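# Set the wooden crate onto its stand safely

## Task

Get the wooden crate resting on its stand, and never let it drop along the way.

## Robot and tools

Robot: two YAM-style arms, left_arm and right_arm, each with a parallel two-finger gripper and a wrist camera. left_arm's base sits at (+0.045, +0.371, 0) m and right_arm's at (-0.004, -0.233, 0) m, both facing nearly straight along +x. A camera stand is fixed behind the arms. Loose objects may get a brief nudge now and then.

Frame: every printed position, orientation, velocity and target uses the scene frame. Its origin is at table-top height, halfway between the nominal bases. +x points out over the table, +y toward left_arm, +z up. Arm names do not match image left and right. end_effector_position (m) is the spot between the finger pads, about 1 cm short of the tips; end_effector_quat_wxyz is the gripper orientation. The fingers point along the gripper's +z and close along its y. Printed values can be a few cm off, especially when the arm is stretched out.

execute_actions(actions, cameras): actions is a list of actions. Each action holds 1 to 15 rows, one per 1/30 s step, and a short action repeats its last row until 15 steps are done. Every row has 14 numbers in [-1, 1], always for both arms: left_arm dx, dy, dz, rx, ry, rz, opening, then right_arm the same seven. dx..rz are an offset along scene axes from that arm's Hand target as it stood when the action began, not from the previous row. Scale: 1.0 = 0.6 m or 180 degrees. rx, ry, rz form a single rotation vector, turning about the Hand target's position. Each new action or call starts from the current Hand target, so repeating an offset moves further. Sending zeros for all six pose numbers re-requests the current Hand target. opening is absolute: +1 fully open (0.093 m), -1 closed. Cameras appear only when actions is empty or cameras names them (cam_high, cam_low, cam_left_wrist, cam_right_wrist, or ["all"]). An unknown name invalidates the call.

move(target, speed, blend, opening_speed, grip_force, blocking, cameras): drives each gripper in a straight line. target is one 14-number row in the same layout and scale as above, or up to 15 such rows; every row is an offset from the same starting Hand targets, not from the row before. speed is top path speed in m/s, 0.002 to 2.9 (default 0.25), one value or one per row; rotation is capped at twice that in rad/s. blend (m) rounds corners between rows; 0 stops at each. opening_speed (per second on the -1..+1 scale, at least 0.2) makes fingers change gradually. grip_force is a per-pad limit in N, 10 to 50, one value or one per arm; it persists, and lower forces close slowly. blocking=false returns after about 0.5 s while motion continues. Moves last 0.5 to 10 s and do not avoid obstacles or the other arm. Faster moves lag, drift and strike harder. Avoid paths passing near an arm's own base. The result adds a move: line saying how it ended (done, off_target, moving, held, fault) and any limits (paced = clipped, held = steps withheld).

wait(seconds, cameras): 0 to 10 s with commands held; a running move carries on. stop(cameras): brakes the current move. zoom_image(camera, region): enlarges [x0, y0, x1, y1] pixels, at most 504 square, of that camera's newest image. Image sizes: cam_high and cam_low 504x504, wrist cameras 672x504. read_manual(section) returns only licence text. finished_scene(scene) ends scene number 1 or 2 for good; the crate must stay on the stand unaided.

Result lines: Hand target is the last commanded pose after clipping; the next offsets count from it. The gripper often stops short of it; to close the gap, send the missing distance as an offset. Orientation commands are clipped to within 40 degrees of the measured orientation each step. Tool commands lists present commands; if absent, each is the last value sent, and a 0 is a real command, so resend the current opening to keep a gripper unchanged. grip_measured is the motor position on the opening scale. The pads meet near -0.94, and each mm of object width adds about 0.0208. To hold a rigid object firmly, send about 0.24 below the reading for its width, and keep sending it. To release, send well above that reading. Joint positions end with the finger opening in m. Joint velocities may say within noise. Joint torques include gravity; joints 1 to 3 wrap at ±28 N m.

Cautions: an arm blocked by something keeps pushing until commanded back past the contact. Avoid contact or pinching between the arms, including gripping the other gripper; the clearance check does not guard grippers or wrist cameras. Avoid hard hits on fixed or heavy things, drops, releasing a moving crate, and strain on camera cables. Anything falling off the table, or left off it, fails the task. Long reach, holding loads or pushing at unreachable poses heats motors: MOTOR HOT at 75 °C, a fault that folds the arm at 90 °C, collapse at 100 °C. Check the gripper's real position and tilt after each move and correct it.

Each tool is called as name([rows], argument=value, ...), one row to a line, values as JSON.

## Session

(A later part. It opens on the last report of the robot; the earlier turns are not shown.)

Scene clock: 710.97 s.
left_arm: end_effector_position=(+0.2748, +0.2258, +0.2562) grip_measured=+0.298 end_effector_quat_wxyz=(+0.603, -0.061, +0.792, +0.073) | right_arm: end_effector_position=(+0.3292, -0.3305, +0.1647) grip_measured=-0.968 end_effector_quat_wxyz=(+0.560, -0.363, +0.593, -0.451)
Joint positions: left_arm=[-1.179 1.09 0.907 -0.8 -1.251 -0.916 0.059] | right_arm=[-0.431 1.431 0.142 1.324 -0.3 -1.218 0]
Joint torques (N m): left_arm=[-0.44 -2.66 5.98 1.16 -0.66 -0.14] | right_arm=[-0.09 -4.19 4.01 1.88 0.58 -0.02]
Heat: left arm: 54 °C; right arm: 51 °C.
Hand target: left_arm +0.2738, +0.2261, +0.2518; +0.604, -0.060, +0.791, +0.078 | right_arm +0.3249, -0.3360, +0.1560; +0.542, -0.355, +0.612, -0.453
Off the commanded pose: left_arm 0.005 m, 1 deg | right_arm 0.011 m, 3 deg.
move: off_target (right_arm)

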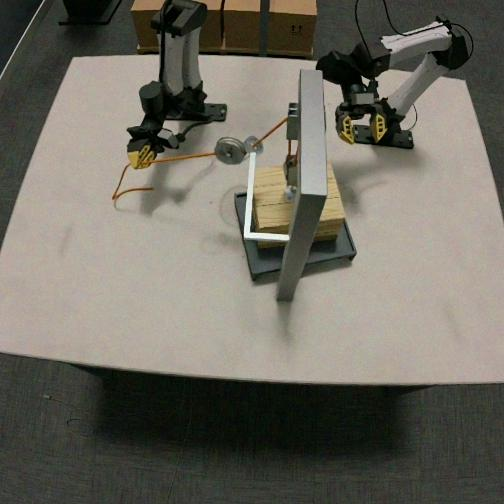

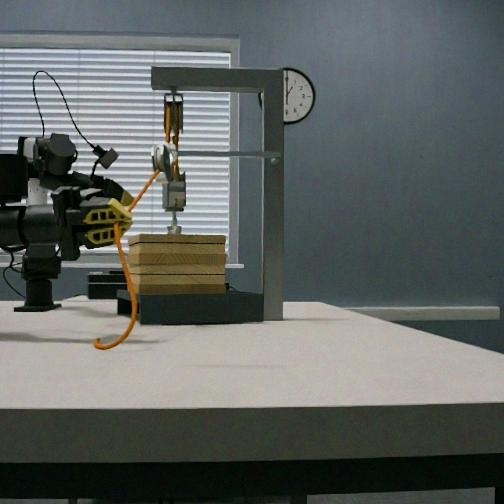

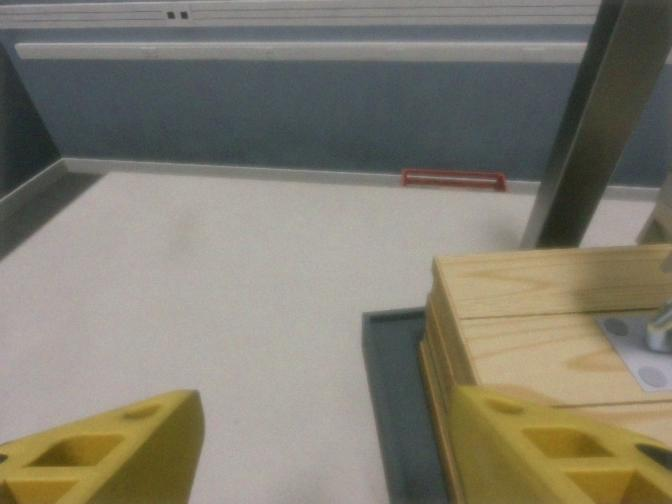

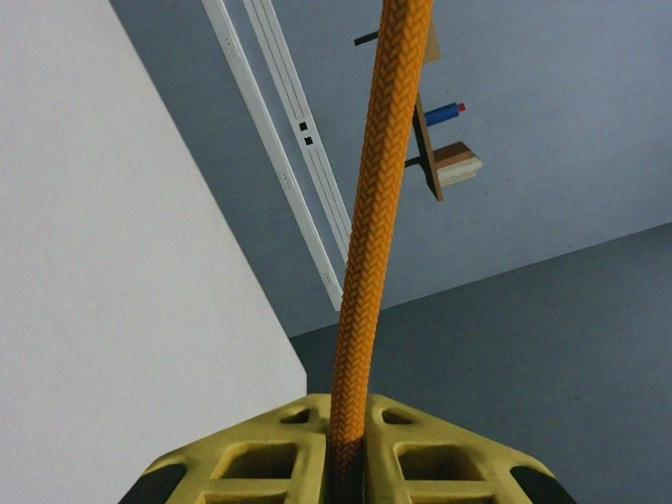

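move([
  [0, 0, 0, 0, 0, 0, 0.3, 0, 0, 0, 0, 0, 0, -0.55],
  [0, 0, 0, 0, 0, 0, 0.3, 0.0467, -0.0067, 0, 0, 0, 0, -0.55],
  [0, 0, 0, 0, 0, 0, 0.3, 0.0667, 0.275, 0.075, 0, 0, 0, -0.55],
], speed=0.08, cameras=["cam_low", "cam_right_wrist", "cam_high"])

Scene clock: 740.27 s.
left_arm: end_effector_position=(+0.2748, +0.2258, +0.2563) grip_measured=+0.298 end_effector_quat_wxyz=(+0.603, -0.062, +0.792, +0.073) | right_arm: end_effector_position=(+0.3610, -0.1741, +0.1975) grip_measured=-0.553 end_effector_quat_wxyz=(+0.543, -0.354, +0.612, -0.452)
Joint positions: left_arm=[-1.179 1.09 0.907 -0.8 -1.251 -0.917 0.059] | right_arm=[0.41 1.339 0.345 0.993 0.581 -1.218 0.019]
Joint torques (N m): left_arm=[-0.4 -2.66 6.02 1.16 -0.65 -0.15] | right_arm=[0.7 -2.71 9.62 2.19 0.19 -0.05]
Heat: left arm: 47 °C; right arm: 46 °C.
Hand target: left_arm +0.2738, +0.2261, +0.2518; +0.604, -0.060, +0.791, +0.077 | right_arm +0.3650, -0.1709, +0.2010; +0.543, -0.355, +0.612, -0.453
Off the commanded pose: left_arm 0.005 m, 1 deg | right_arm 0.006 m, 0 deg.
move: done
Images, in order (width x height): cam_high 504x504, cam_low 504x504, cam_right_wrist 672x504.

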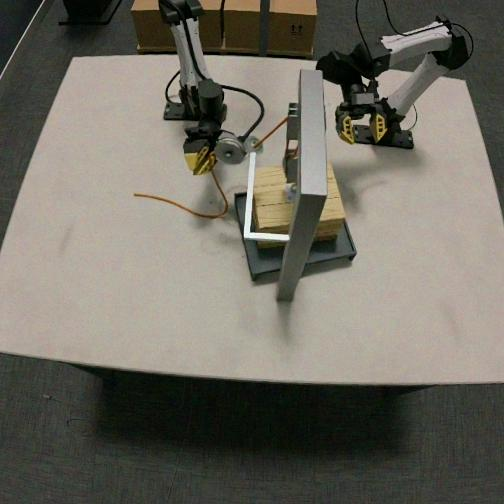

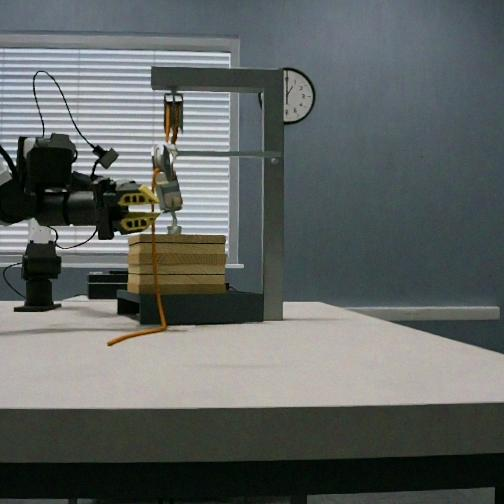

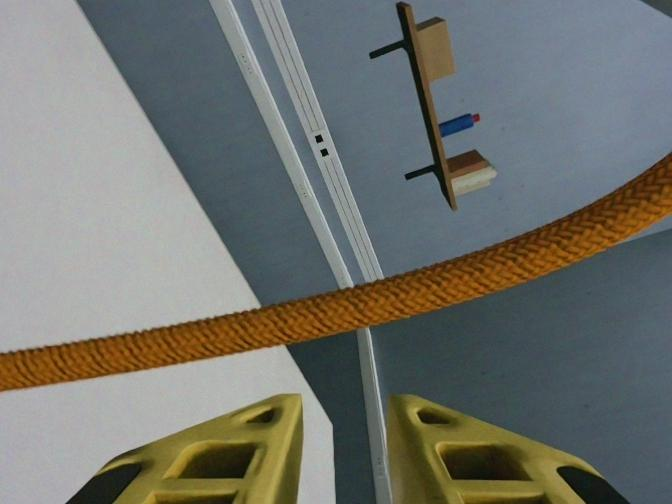

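move([
  [0, 0, 0, 0, 0, 0, 0.3, -0.1417, 0, -0.05, 0, 0, 0, -0.55],
  [0, 0, 0, 0, 0, 0, 0.3, -0.1233, -0.015, -0.11, 0.3911, 0.035, 0.1439, 0.4],
], speed=0.15, blend=[0.02, 0], cameras=["cam_low", "cam_right_wrist"])

Scene clock: 770.20 s.
left_arm: end_effector_position=(+0.2748, +0.2258, +0.2563) grip_measured=+0.298 end_effector_quat_wxyz=(+0.603, -0.062, +0.792, +0.073) | right_arm: end_effector_position=(+0.2950, -0.1800, +0.1427) grip_measured=+0.397 end_effector_quat_wxyz=(+0.677, -0.137, +0.714, +0.116)
Joint positions: left_arm=[-1.179 1.09 0.907 -0.8 -1.251 -0.917 0.059] | right_arm=[-0.048 1.143 0.007 1.075 -0.405 -0.045 0.064]
Joint torques (N m): left_arm=[-0.4 -2.67 6.04 1.16 -0.66 -0.15] | right_arm=[-0.77 -0.01 5.05 2.35 -0.12 0.05]
Heat: left arm: 44 °C; right arm: 43 °C.
Hand target: left_arm +0.2738, +0.2261, +0.2518; +0.604, -0.060, +0.791, +0.077 | right_arm +0.2909, -0.1799, +0.1350; +0.696, -0.123, +0.697, +0.123
Off the commanded pose: left_arm 0.005 m, 1 deg | right_arm 0.009 m, 3 deg.
joint sent to its limit (right arm) — joint 3 (elbow), lower limit, where the elbow is as bent as it goes. The joint targets are off in orientation, not in position.
move: off_target (right_arm); target 2's new opening was sent with right_arm's hand 0.007 m and 4 deg from that target
Images, in order (width x height): cam_low 504x504, cam_right_wrist 672x504.

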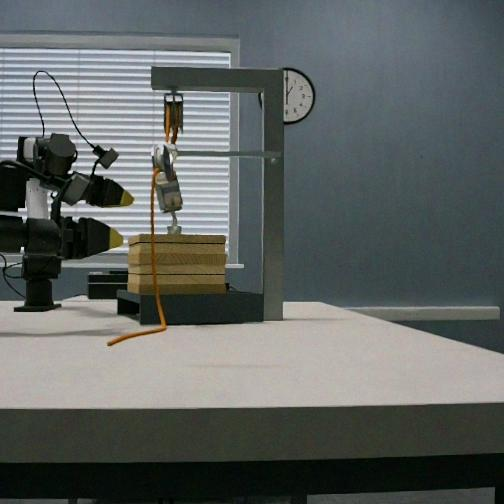

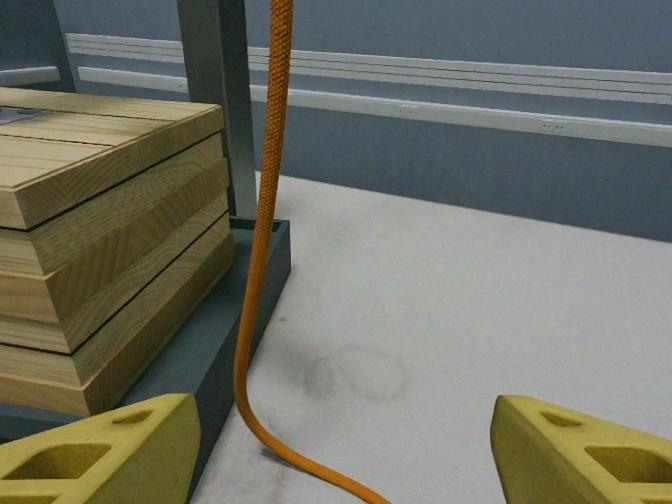

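move([
  [0, 0, 0, 0, 0, 0, 0.3, 0.0, 0.0, 0, 0, 0, 0, 0.1],
  [0, 0, 0, 0, 0, 0, 0.3, 0.1483, 0.0967, -0.005, 0, 0, 0, 0.1],
], speed=0.1, cameras=["cam_low", "cam_right_wrist"])

Scene clock: 786.07 s.
left_arm: end_effector_position=(+0.2748, +0.2258, +0.2563) grip_measured=+0.298 end_effector_quat_wxyz=(+0.603, -0.062, +0.792, +0.073) | right_arm: end_effector_position=(+0.3714, -0.1258, +0.0991) grip_measured=+0.103 end_effector_quat_wxyz=(+0.642, -0.130, +0.746, +0.115)
Joint positions: left_arm=[-1.179 1.09 0.907 -0.8 -1.251 -0.917 0.059] | right_arm=[0.221 1.753 0.28 1.324 -0.126 -0.014 0.05]
Joint torques (N m): left_arm=[-0.42 -2.63 6.02 1.16 -0.66 -0.14] | right_arm=[0.58 -3.59 6.17 3.88 0.15 0.12]
Heat: left arm: 43 °C; right arm: 41 °C.
Hand target: left_arm +0.2738, +0.2261, +0.2518; +0.604, -0.060, +0.791, +0.077 | right_arm +0.3800, -0.1220, +0.1322; +0.696, -0.123, +0.697, +0.122
Off the commanded pose: left_arm 0.005 m, 1 deg | right_arm 0.034 m, 8 deg.
move: off_target (right_arm)
Images, in order (width x height): cam_low 504x504, cam_right_wrist 672x504.

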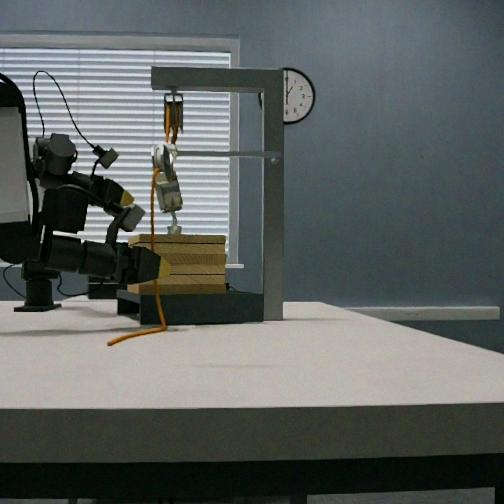

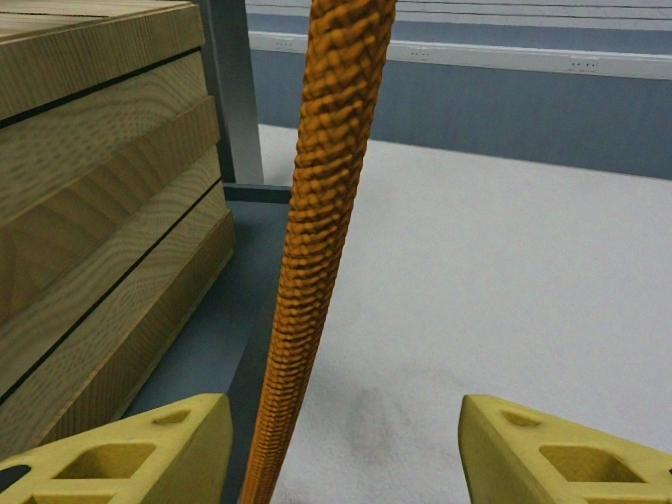

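execute_actions(actions=[])

Scene clock: 803.10 s.
left_arm: end_effector_position=(+0.2748, +0.2258, +0.2563) grip_measured=+0.298 end_effector_quat_wxyz=(+0.603, -0.062, +0.792, +0.073) | right_arm: end_effector_position=(+0.3714, -0.1259, +0.0991) grip_measured=+0.103 end_effector_quat_wxyz=(+0.642, -0.130, +0.746, +0.115)
Joint positions: left_arm=[-1.179 1.09 0.907 -0.8 -1.251 -0.917 0.059] | right_arm=[0.221 1.753 0.28 1.324 -0.126 -0.014 0.05]
Joint velocities: within noise
Joint torques (N m): left_arm=[-0.42 -2.65 6.02 1.16 -0.65 -0.15] | right_arm=[0.51 -3.67 6.06 3.92 0.13 0.07]
Heat: left arm: 42 °C; right arm: 41 °C.
Hand target: left_arm +0.2738, +0.2261, +0.2518; +0.604, -0.060, +0.791, +0.077 | right_arm +0.3800, -0.1220, +0.1322; +0.696, -0.123, +0.697, +0.122
Tool commands: left_gripper/opening=+0.3 right_gripper/opening=+0.1
Off the commanded pose: left_arm 0.005 m, 1 deg | right_arm 0.034 m, 8 deg.

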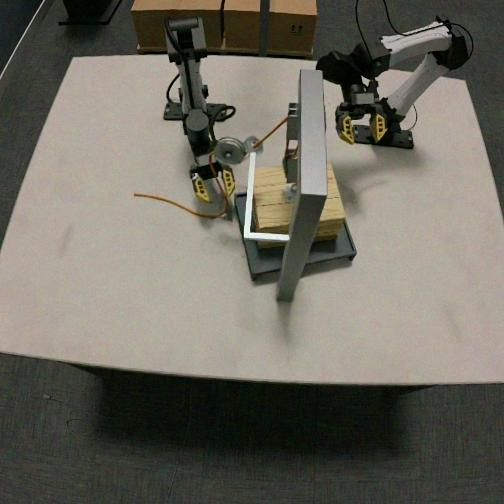

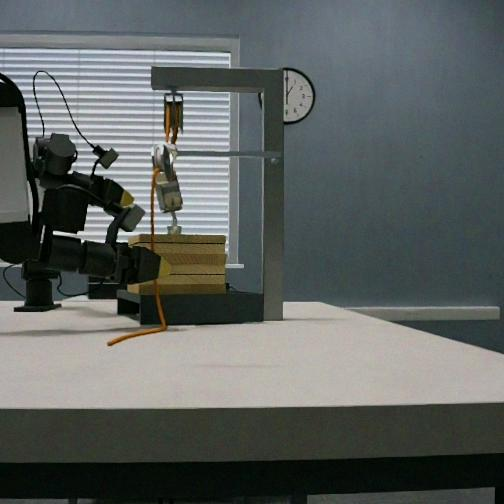

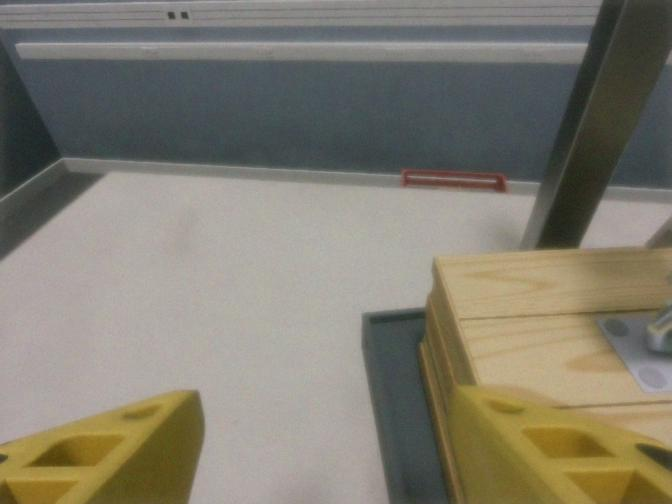

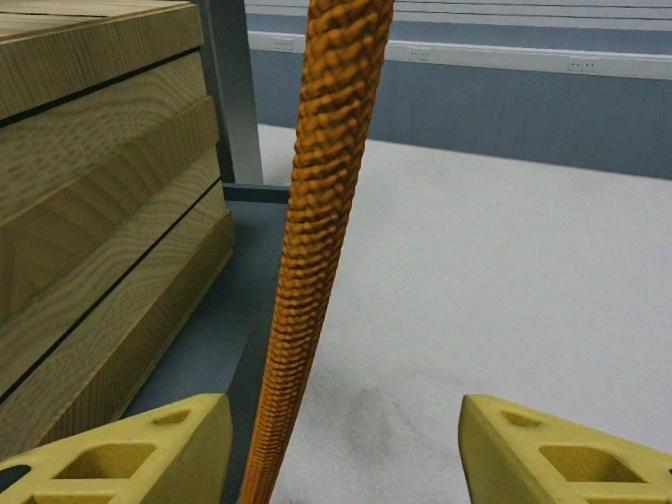

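move(target=[0,0,0,0,0,0,0.3, 0,0.01,0.06,0,0,0,0.1], speed=0.1, cameras=["cam_right_wrist"])

Scene clock: 858.20 s.
left_arm: end_effector_position=(+0.2748, +0.2258, +0.2563) grip_measured=+0.298 end_effector_quat_wxyz=(+0.603, -0.062, +0.792, +0.073) | right_arm: end_effector_position=(+0.3779, -0.1189, +0.1577) grip_measured=+0.103 end_effector_quat_wxyz=(+0.689, -0.127, +0.703, +0.117)
Joint positions: left_arm=[-1.179 1.09 0.907 -0.8 -1.251 -0.917 0.059] | right_arm=[0.246 1.585 0.329 1.234 -0.099 -0.013 0.05]
Joint torques (N m): left_arm=[-0.42 -2.67 6 1.16 -0.65 -0.15] | right_arm=[1.07 -6.38 7.45 2.18 0.14 0.07]
Heat: left arm: 41 °C; right arm: 45 °C.
Hand target: left_arm +0.2738, +0.2261, +0.2518; +0.604, -0.060, +0.791, +0.077 | right_arm +0.3800, -0.1159, +0.1681; +0.696, -0.123, +0.697, +0.122
Off the commanded pose: left_arm 0.005 m, 1 deg | right_arm 0.011 m, 1 deg.
move: off_target (right_arm)
Images, in order (width x height): cam_right_wrist 672x504.

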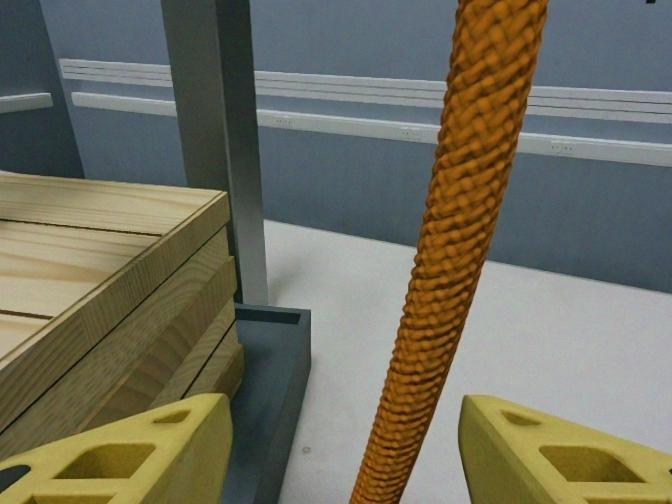

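move([
  [0,0,0,0,0,0,0.3, -0.018,-0.013,0,0,0,0,0.1],
  [0,0,0,0,0,0,0.3, -0.018,-0.013,0,0,0,0,-1],
], speed=0.08, cameras=["cam_right_wrist"])

Scene clock: 862.97 s.
left_arm: end_effector_position=(+0.2748, +0.2258, +0.2563) grip_measured=+0.298 end_effector_quat_wxyz=(+0.603, -0.062, +0.792, +0.073) | right_arm: end_effector_position=(+0.3729, -0.1219, +0.1670) grip_measured=-0.961 end_effector_quat_wxyz=(+0.698, -0.125, +0.695, +0.116)
Joint positions: left_arm=[-1.179 1.09 0.907 -0.8 -1.251 -0.917 0.059] | right_arm=[0.241 1.542 0.313 1.232 -0.1 -0.013 0]
Joint torques (N m): left_arm=[-0.39 -2.67 6.01 1.16 -0.66 -0.15] | right_arm=[-0.77 -6.2 4.78 2.2 -0.05 0.12]
Heat: left arm: 41 °C; right arm: 44 °C.
Hand target: left_arm +0.2738, +0.2261, +0.2518; +0.604, -0.060, +0.791, +0.077 | right_arm +0.3692, -0.1239, +0.1680; +0.696, -0.123, +0.697, +0.122
Off the commanded pose: left_arm 0.005 m, 1 deg | right_arm 0.004 m, 1 deg.
move: done
Images, in order (width x height): cam_right_wrist 672x504.

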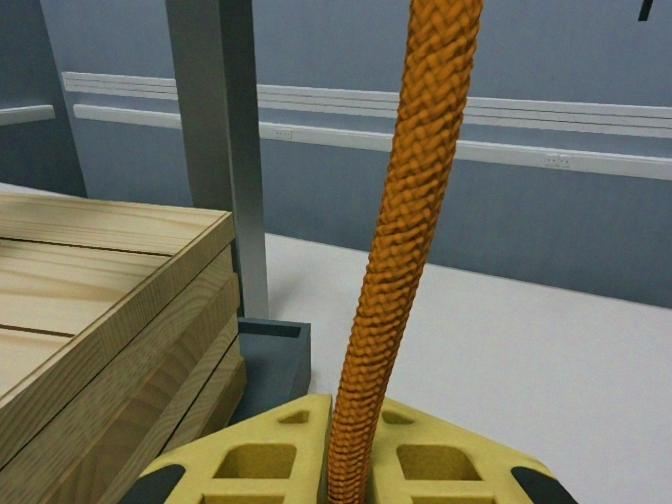

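move(target=[0,0,0,0,0,0,0.3, -0.082,-0.127,0.0117,-0.385,-0.159,0.0237,-1], speed=0.15, cameras=["cam_high","cam_low","cam_right_wrist"])

Scene clock: 915.43 s.
left_arm: end_effector_position=(+0.2748, +0.2258, +0.2563) grip_measured=+0.298 end_effector_quat_wxyz=(+0.603, -0.062, +0.792, +0.073) | right_arm: end_effector_position=(+0.3216, -0.1911, +0.1963) grip_measured=-0.965 end_effector_quat_wxyz=(+0.661, -0.539, +0.418, -0.312)
Joint positions: left_arm=[-1.179 1.09 0.907 -0.8 -1.251 -0.917 0.059] | right_arm=[-0.196 1.239 0.176 1.15 -0.663 -1.299 0]
Joint torques (N m): left_arm=[-0.43 -2.7 6.04 1.16 -0.65 -0.15] | right_arm=[-2.07 -2.71 4.15 1.39 0.26 -0.12]
Heat: left arm: 41 °C; right arm: 41 °C.
Hand target: left_arm +0.2738, +0.2261, +0.2518; +0.604, -0.060, +0.791, +0.077 | right_arm +0.3200, -0.2000, +0.1751; +0.641, -0.541, +0.455, -0.299
Off the commanded pose: left_arm 0.005 m, 1 deg | right_arm 0.023 m, 5 deg.
move: off_target (right_arm)
Images, in order (width x height): cam_high 504x504, cam_low 504x504, cam_right_wrist 672x504.

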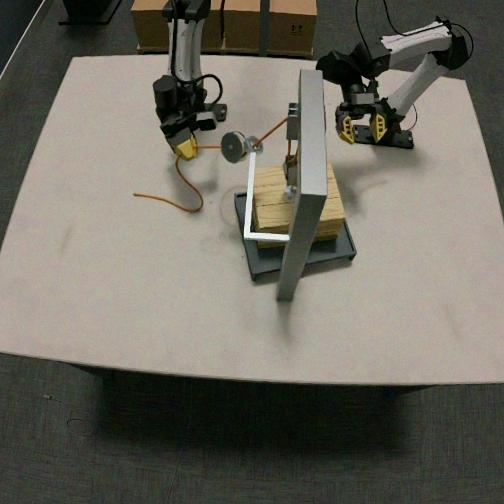

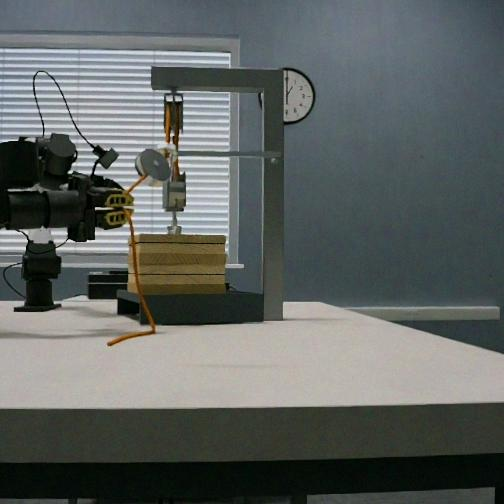

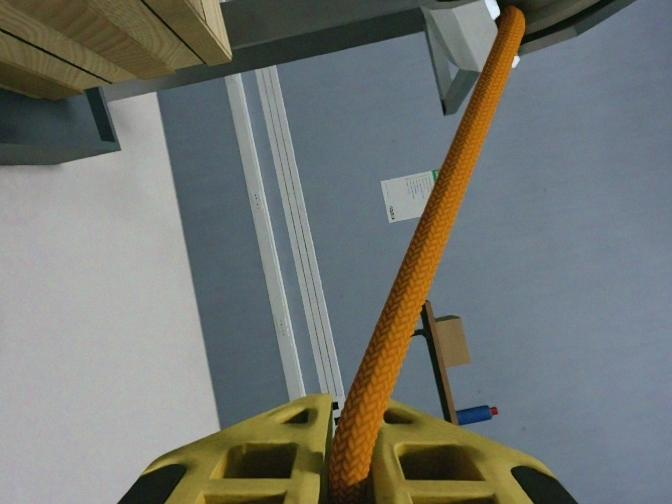

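move(target=[0,0,0,0,0,0,0.3, -0.108,-0.167,-0.0167,0,0,0,-1], speed=0.05, cameras=["cam_high","cam_low"])

Scene clock: 922.73 s.
left_arm: end_effector_position=(+0.2748, +0.2258, +0.2563) grip_measured=+0.298 end_effector_quat_wxyz=(+0.603, -0.062, +0.792, +0.073) | right_arm: end_effector_position=(+0.2518, -0.2638, +0.1839) grip_measured=-0.965 end_effector_quat_wxyz=(+0.654, -0.595, +0.362, -0.296)
Joint positions: left_arm=[-1.179 1.09 0.907 -0.8 -1.251 -0.917 0.059] | right_arm=[-0.825 1.311 0.123 1.39 -1.418 -1.249 0]
Joint torques (N m): left_arm=[-0.42 -2.67 6.01 1.16 -0.65 -0.15] | right_arm=[-8.85 0.87 3.15 0.63 0.93 0.12]
Heat: left arm: 41 °C; right arm: 40 °C.
Hand target: left_arm +0.2738, +0.2261, +0.2518; +0.604, -0.060, +0.791, +0.077 | right_arm +0.2552, -0.3002, +0.1651; +0.641, -0.541, +0.455, -0.299
Off the commanded pose: left_arm 0.005 m, 1 deg | right_arm 0.041 m, 12 deg.
move: off_target (right_arm)
Images, in order (width x height): cam_high 504x504, cam_low 504x504.

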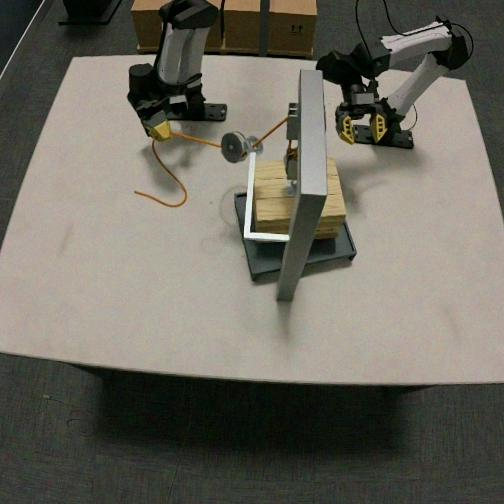

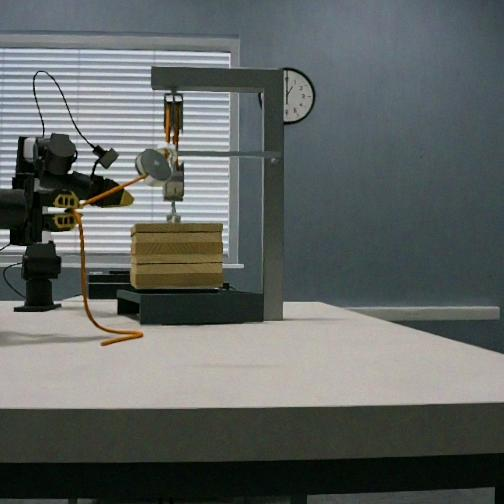

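zoom_image(camera="cam_low", region=[90, 200, 290, 350])

zoom_image(camera="cam_high", region=[200, 120, 380, 300])

Scaled by 2.520.

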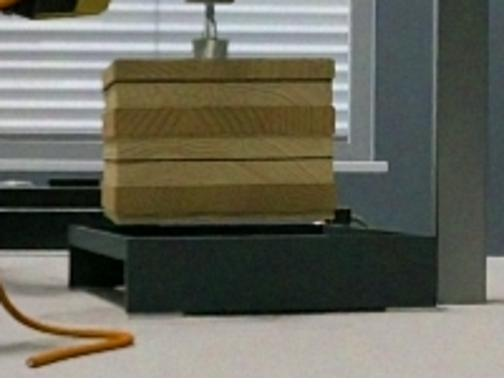

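Scaled by 2.800.

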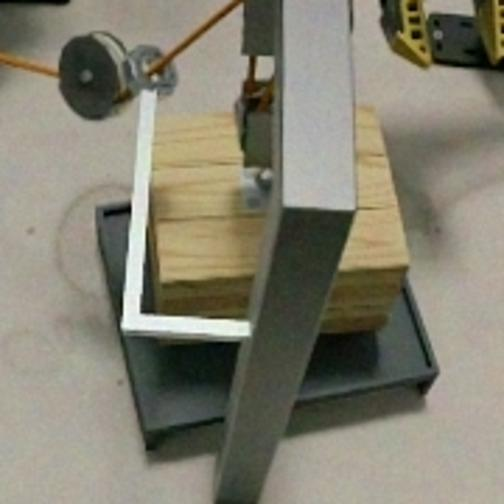

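move([
  [-0.04,0,0,0,0,-0.053,0.8, 0,0,0,0,0,0,-1],
  [-0.04,-0.277,-0.086,0,0,-0.053,0.8, 0,0,0,0,0,0,-1],
], speed=0.2, blend=0.02, cameras=["all"])

Scene clock: 961.03 s.
left_arm: end_effector_position=(+0.2497, +0.0650, +0.1969) grip_measured=+0.798 end_effector_quat_wxyz=(+0.605, +0.011, +0.795, +0.029) | right_arm: end_effector_position=(+0.2519, -0.2643, +0.1839) grip_measured=-0.965 end_effector_quat_wxyz=(+0.655, -0.594, +0.362, -0.296)
Joint positions: left_arm=[-1.422 1.667 1.165 -0.715 -1.284 -1.142 0.083] | right_arm=[-0.826 1.324 0.123 1.415 -1.42 -1.236 0]
Joint torques (N m): left_arm=[-0.25 -6.72 8.94 0.74 -0.74 -0.15] | right_arm=[-8.72 0.91 3.08 0.59 0.94 0.13]
Heat: left arm: 41 °C; right arm: 39 °C.
Hand target: left_arm +0.2499, +0.0599, +0.2001; +0.608, +0.006, +0.793, +0.027 | right_arm +0.2552, -0.3002, +0.1651; +0.641, -0.541, +0.455, -0.299
Off the commanded pose: left_arm 0.006 m, 1 deg | right_arm 0.041 m, 12 deg.
move: off_target (right_arm)

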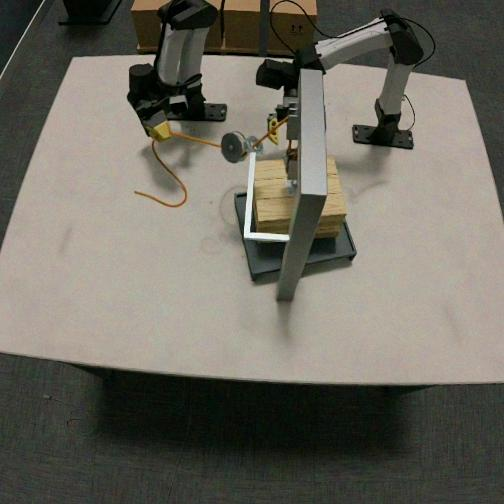

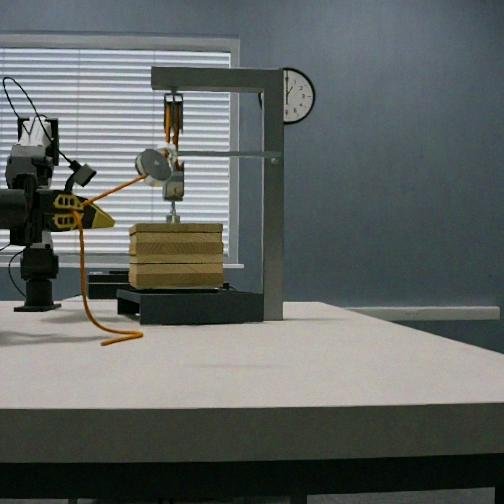

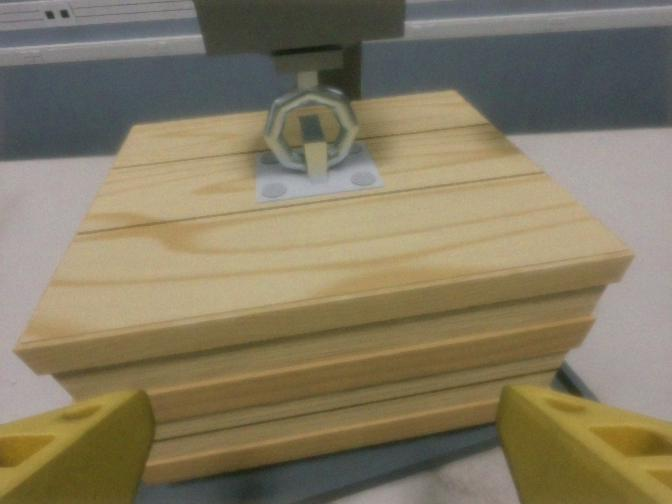

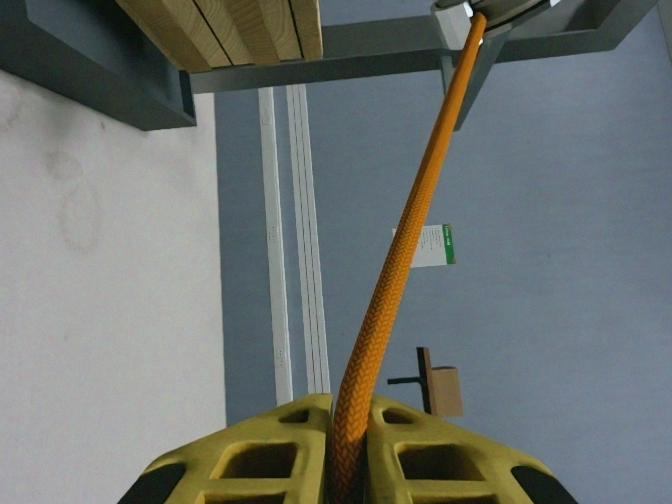

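zoom_image(camera="cam_left_wrist", region=[120, 330, 624, 504])

Scaled by 1.000.

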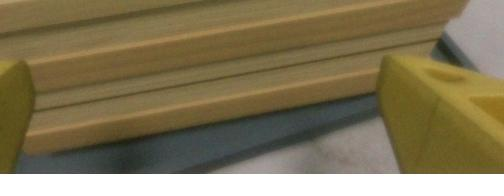

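move([
  [0.025,-0.02,-0.058,0,0,0.03,0.8, 0,0,0,0,0,0,-1],
  [0.066,-0.025,-0.058,0,0,0.045,0.8, 0,0,0,0,0,0,-1],
], speed=0.06, blend=0.01, cameras=["all"])

Scene clock: 1006.77 s.
left_arm: end_effector_position=(+0.2868, +0.0507, +0.1649) grip_measured=+0.798 end_effector_quat_wxyz=(+0.602, -0.051, +0.794, +0.068) | right_arm: end_effector_position=(+0.2519, -0.2643, +0.1839) grip_measured=-0.965 end_effector_quat_wxyz=(+0.655, -0.594, +0.362, -0.296)
Joint positions: left_arm=[-1.327 1.898 1.329 -0.801 -1.297 -1.314 0.083] | right_arm=[-0.826 1.324 0.123 1.415 -1.42 -1.236 0]
Joint torques (N m): left_arm=[0.17 -8.21 8.57 0.66 -0.76 0.1] | right_arm=[-8.66 0.87 3.1 0.6 0.91 0.05]
Heat: left arm: 44 °C; right arm: 38 °C.
Hand target: left_arm +0.2894, +0.0449, +0.1654; +0.605, -0.051, +0.792, +0.070 | right_arm +0.2552, -0.3002, +0.1651; +0.641, -0.541, +0.455, -0.299
Off the commanded pose: left_arm 0.006 m, 0 deg | right_arm 0.041 m, 12 deg.
move: off_target (right_arm)

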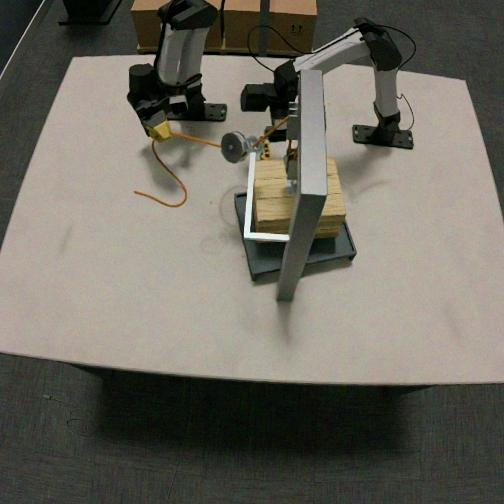

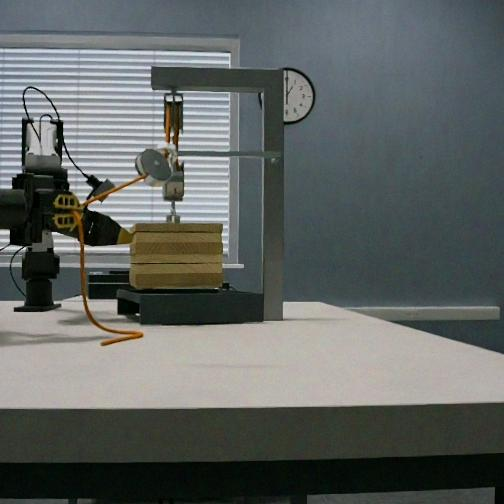

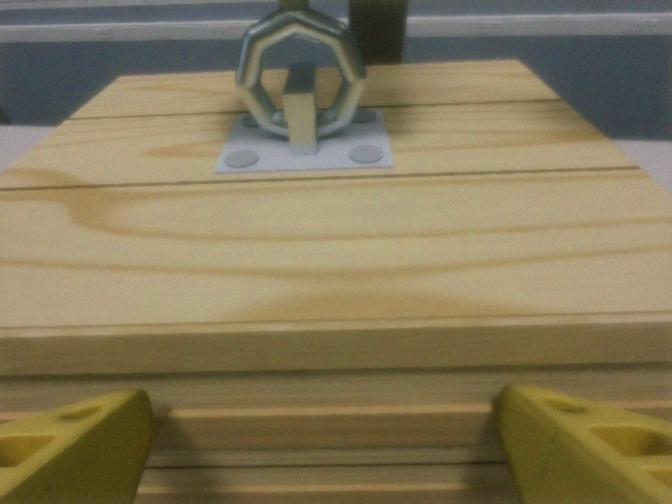

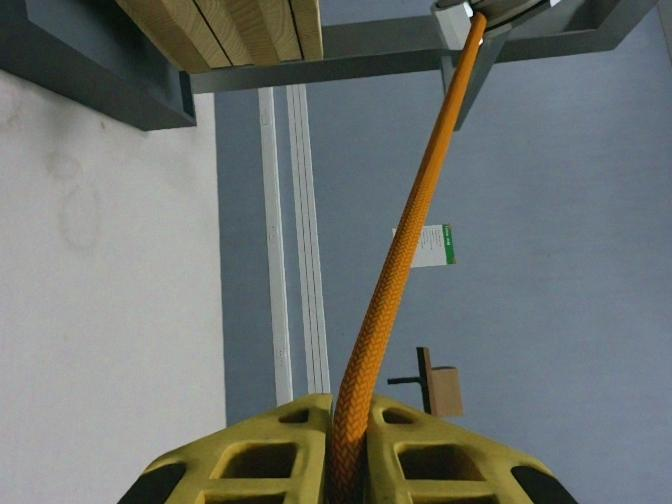

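move(target=[0.067,0.012,0,0,0,0.014,0.8, 0,0,0,0,0,0,-1], speed=0.03, cameras=["all"])

Scene clock: 1012.57 s.
left_arm: end_effector_position=(+0.3160, +0.0496, +0.1629) grip_measured=+0.798 end_effector_quat_wxyz=(+0.590, -0.059, +0.802, +0.071) | right_arm: end_effector_position=(+0.2517, -0.2709, +0.1815) grip_measured=-0.965 end_effector_quat_wxyz=(+0.652, -0.588, +0.374, -0.299)
Joint positions: left_arm=[-1.248 1.9 1.329 -0.635 -1.252 -1.142 0.083] | right_arm=[-0.85 1.336 0.123 1.413 -1.42 -1.236 0]
Joint torques (N m): left_arm=[2.41 -8.66 7.62 1.27 -0.98 0.38] | right_arm=[-6.69 0.23 3.4 0.57 0.96 0.03]
Heat: left arm: 45 °C; right arm: 38 °C.
Hand target: left_arm +0.3297, +0.0521, +0.1653; +0.603, -0.068, +0.790, +0.083 | right_arm +0.2552, -0.3002, +0.1651; +0.641, -0.541, +0.455, -0.299
Off the commanded pose: left_arm 0.014 m, 3 deg | right_arm 0.034 m, 11 deg.
move: off_target (left_arm, right_arm)

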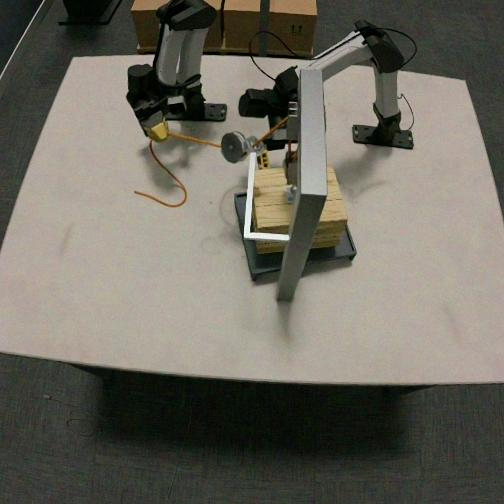

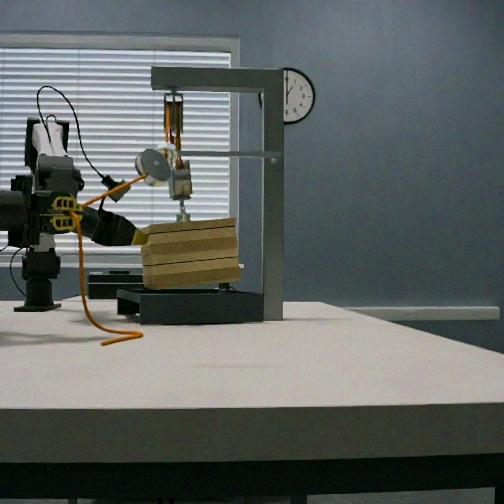

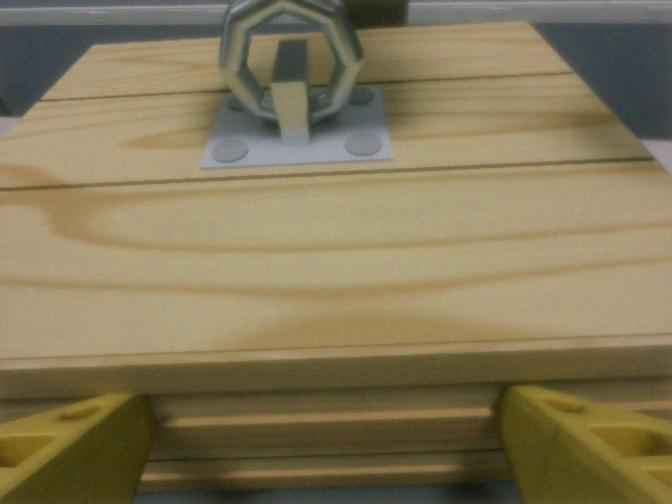

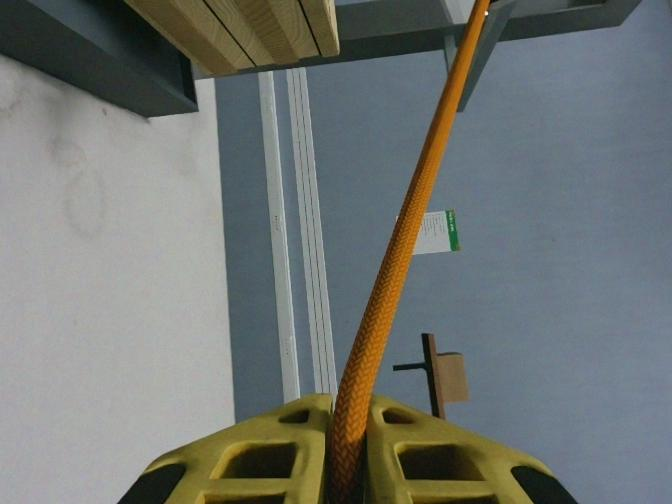

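zoom_image(camera="cam_low", region=[90, 200, 290, 350])

zoom_image(camera="cam_high", region=[200, 120, 380, 300])

Scaled by 2.520.

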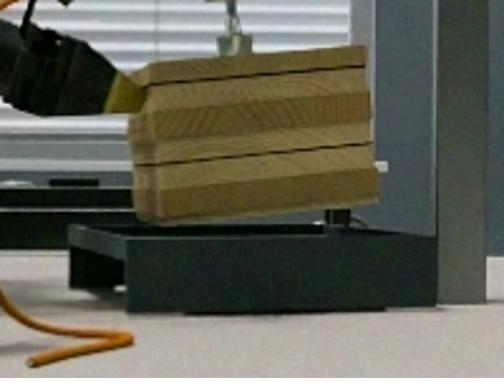

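Scaled by 2.800.

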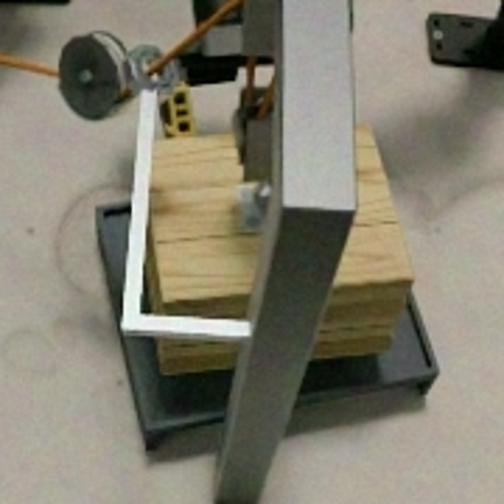

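move(target=[0.003,0.012,0,0,0,0.036,0.8, 0,0,0,0,0,0,-1], speed=0.03, cameras=["cam_high","cam_low","cam_left_wrist"])

zoom_image(camera="cam_high", region=[200, 120, 380, 300])

zoom_image(camera="cam_low", region=[90, 200, 290, 350])

Scene clock: 1044.37 s.
left_arm: end_effector_position=(+0.3161, +0.0522, +0.1621) grip_measured=+0.798 end_effector_quat_wxyz=(+0.585, -0.088, +0.800, +0.103) | right_arm: end_effector_position=(+0.2517, -0.2709, +0.1814) grip_measured=-0.965 end_effector_quat_wxyz=(+0.653, -0.588, +0.374, -0.298)
Joint positions: left_arm=[-1.248 2.012 1.505 -0.978 -1.271 -1.417 0.084] | right_arm=[-0.85 1.336 0.123 1.412 -1.42 -1.236 0]
Joint torques (N m): left_arm=[3.03 -9.06 8.24 0.34 -1.1 -0.32] | right_arm=[-6.74 0.16 3.48 0.67 0.87 0.03]
Heat: left arm: 46 °C; right arm: 38 °C.
Hand target: left_arm +0.3315, +0.0593, +0.1653; +0.597, -0.112, +0.785, +0.117 | right_arm +0.2552, -0.3002, +0.1651; +0.640, -0.541, +0.455, -0.299
Off the commanded pose: left_arm 0.017 m, 4 deg | right_arm 0.034 m, 11 deg.
move: off_target (left_arm, right_arm)
Images, in order (width x height): cam_high 504x504, cam_low 504x504, cam_left_wrist 672x504.

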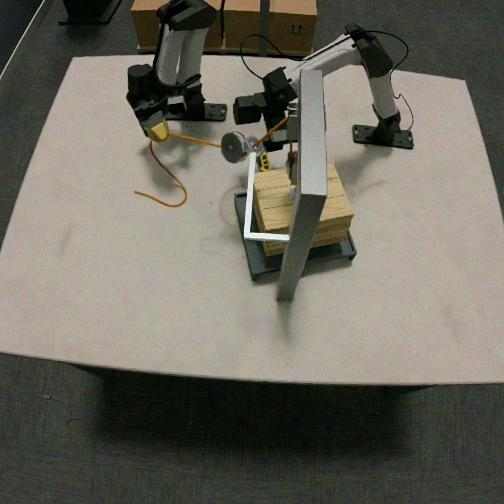

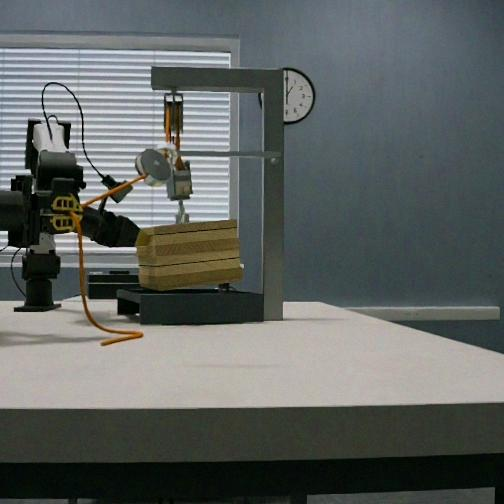

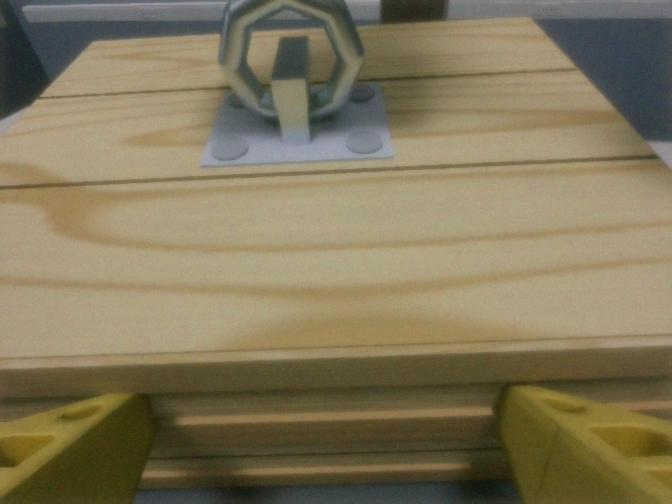

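Scaled by 2.800.

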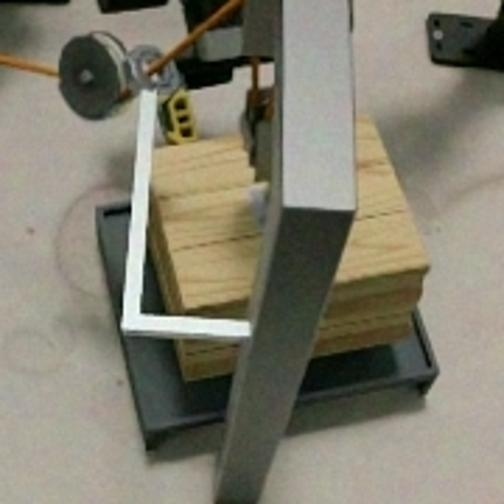

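Scaled by 2.520.

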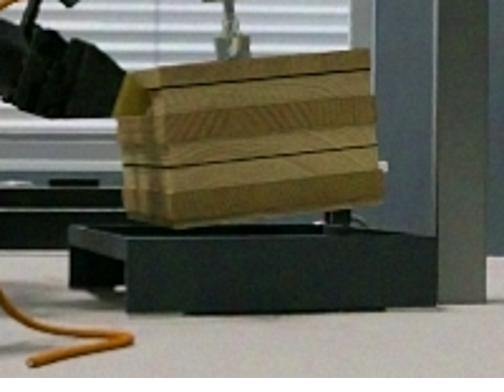

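move(target=[0.003,-0.022,0.004,0,0,-0.006,0.8, 0,0,0,0,0,0,-1], speed=0.03, cameras=["cam_high","cam_low"])

zoom_image(camera="cam_high", region=[200, 120, 380, 300])

zoom_image(camera="cam_low", region=[90, 200, 290, 350])

Scene clock: 1056.13 s.
left_arm: end_effector_position=(+0.3186, +0.0444, +0.1626) grip_measured=+0.798 end_effector_quat_wxyz=(+0.585, -0.092, +0.800, +0.100) | right_arm: end_effector_position=(+0.2516, -0.2725, +0.1808) grip_measured=-0.965 end_effector_quat_wxyz=(+0.652, -0.586, +0.378, -0.298)
Joint positions: left_arm=[-1.248 2.041 1.549 -0.991 -1.269 -1.423 0.084] | right_arm=[-0.855 1.336 0.123 1.406 -1.42 -1.236 0]
Joint torques (N m): left_arm=[2.45 -9.25 8.96 0.52 -1.09 0.09] | right_arm=[-6.16 0.12 3.66 0.61 0.88 0.04]
Heat: left arm: 46 °C; right arm: 38 °C.
Hand target: left_arm +0.3333, +0.0461, +0.1678; +0.598, -0.105, +0.786, +0.111 | right_arm +0.2552, -0.3002, +0.1651; +0.641, -0.541, +0.455, -0.299
Off the commanded pose: left_arm 0.016 m, 3 deg | right_arm 0.032 m, 10 deg.
move: off_target (left_arm, right_arm)
Images, in order (width x height): cam_high 504x504, cam_low 504x504.

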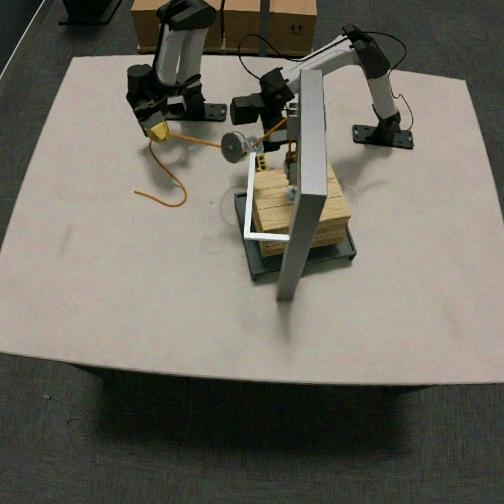

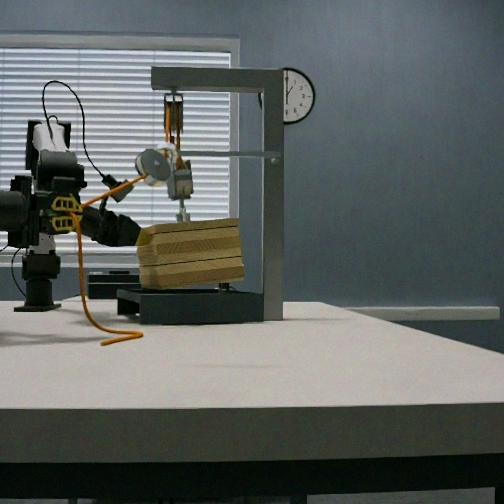

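Scaled by 2.800.

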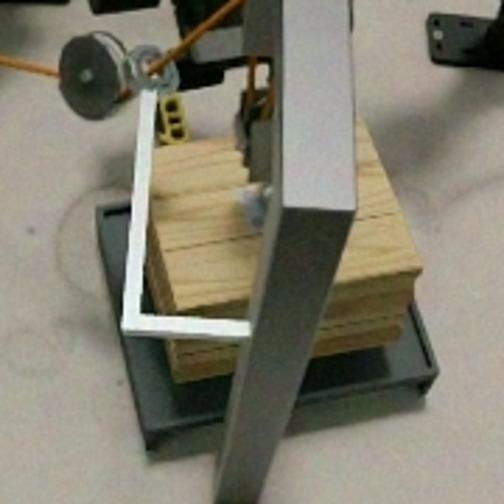

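Scaled by 2.520.

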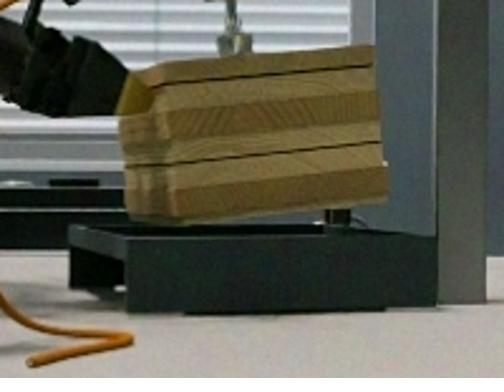

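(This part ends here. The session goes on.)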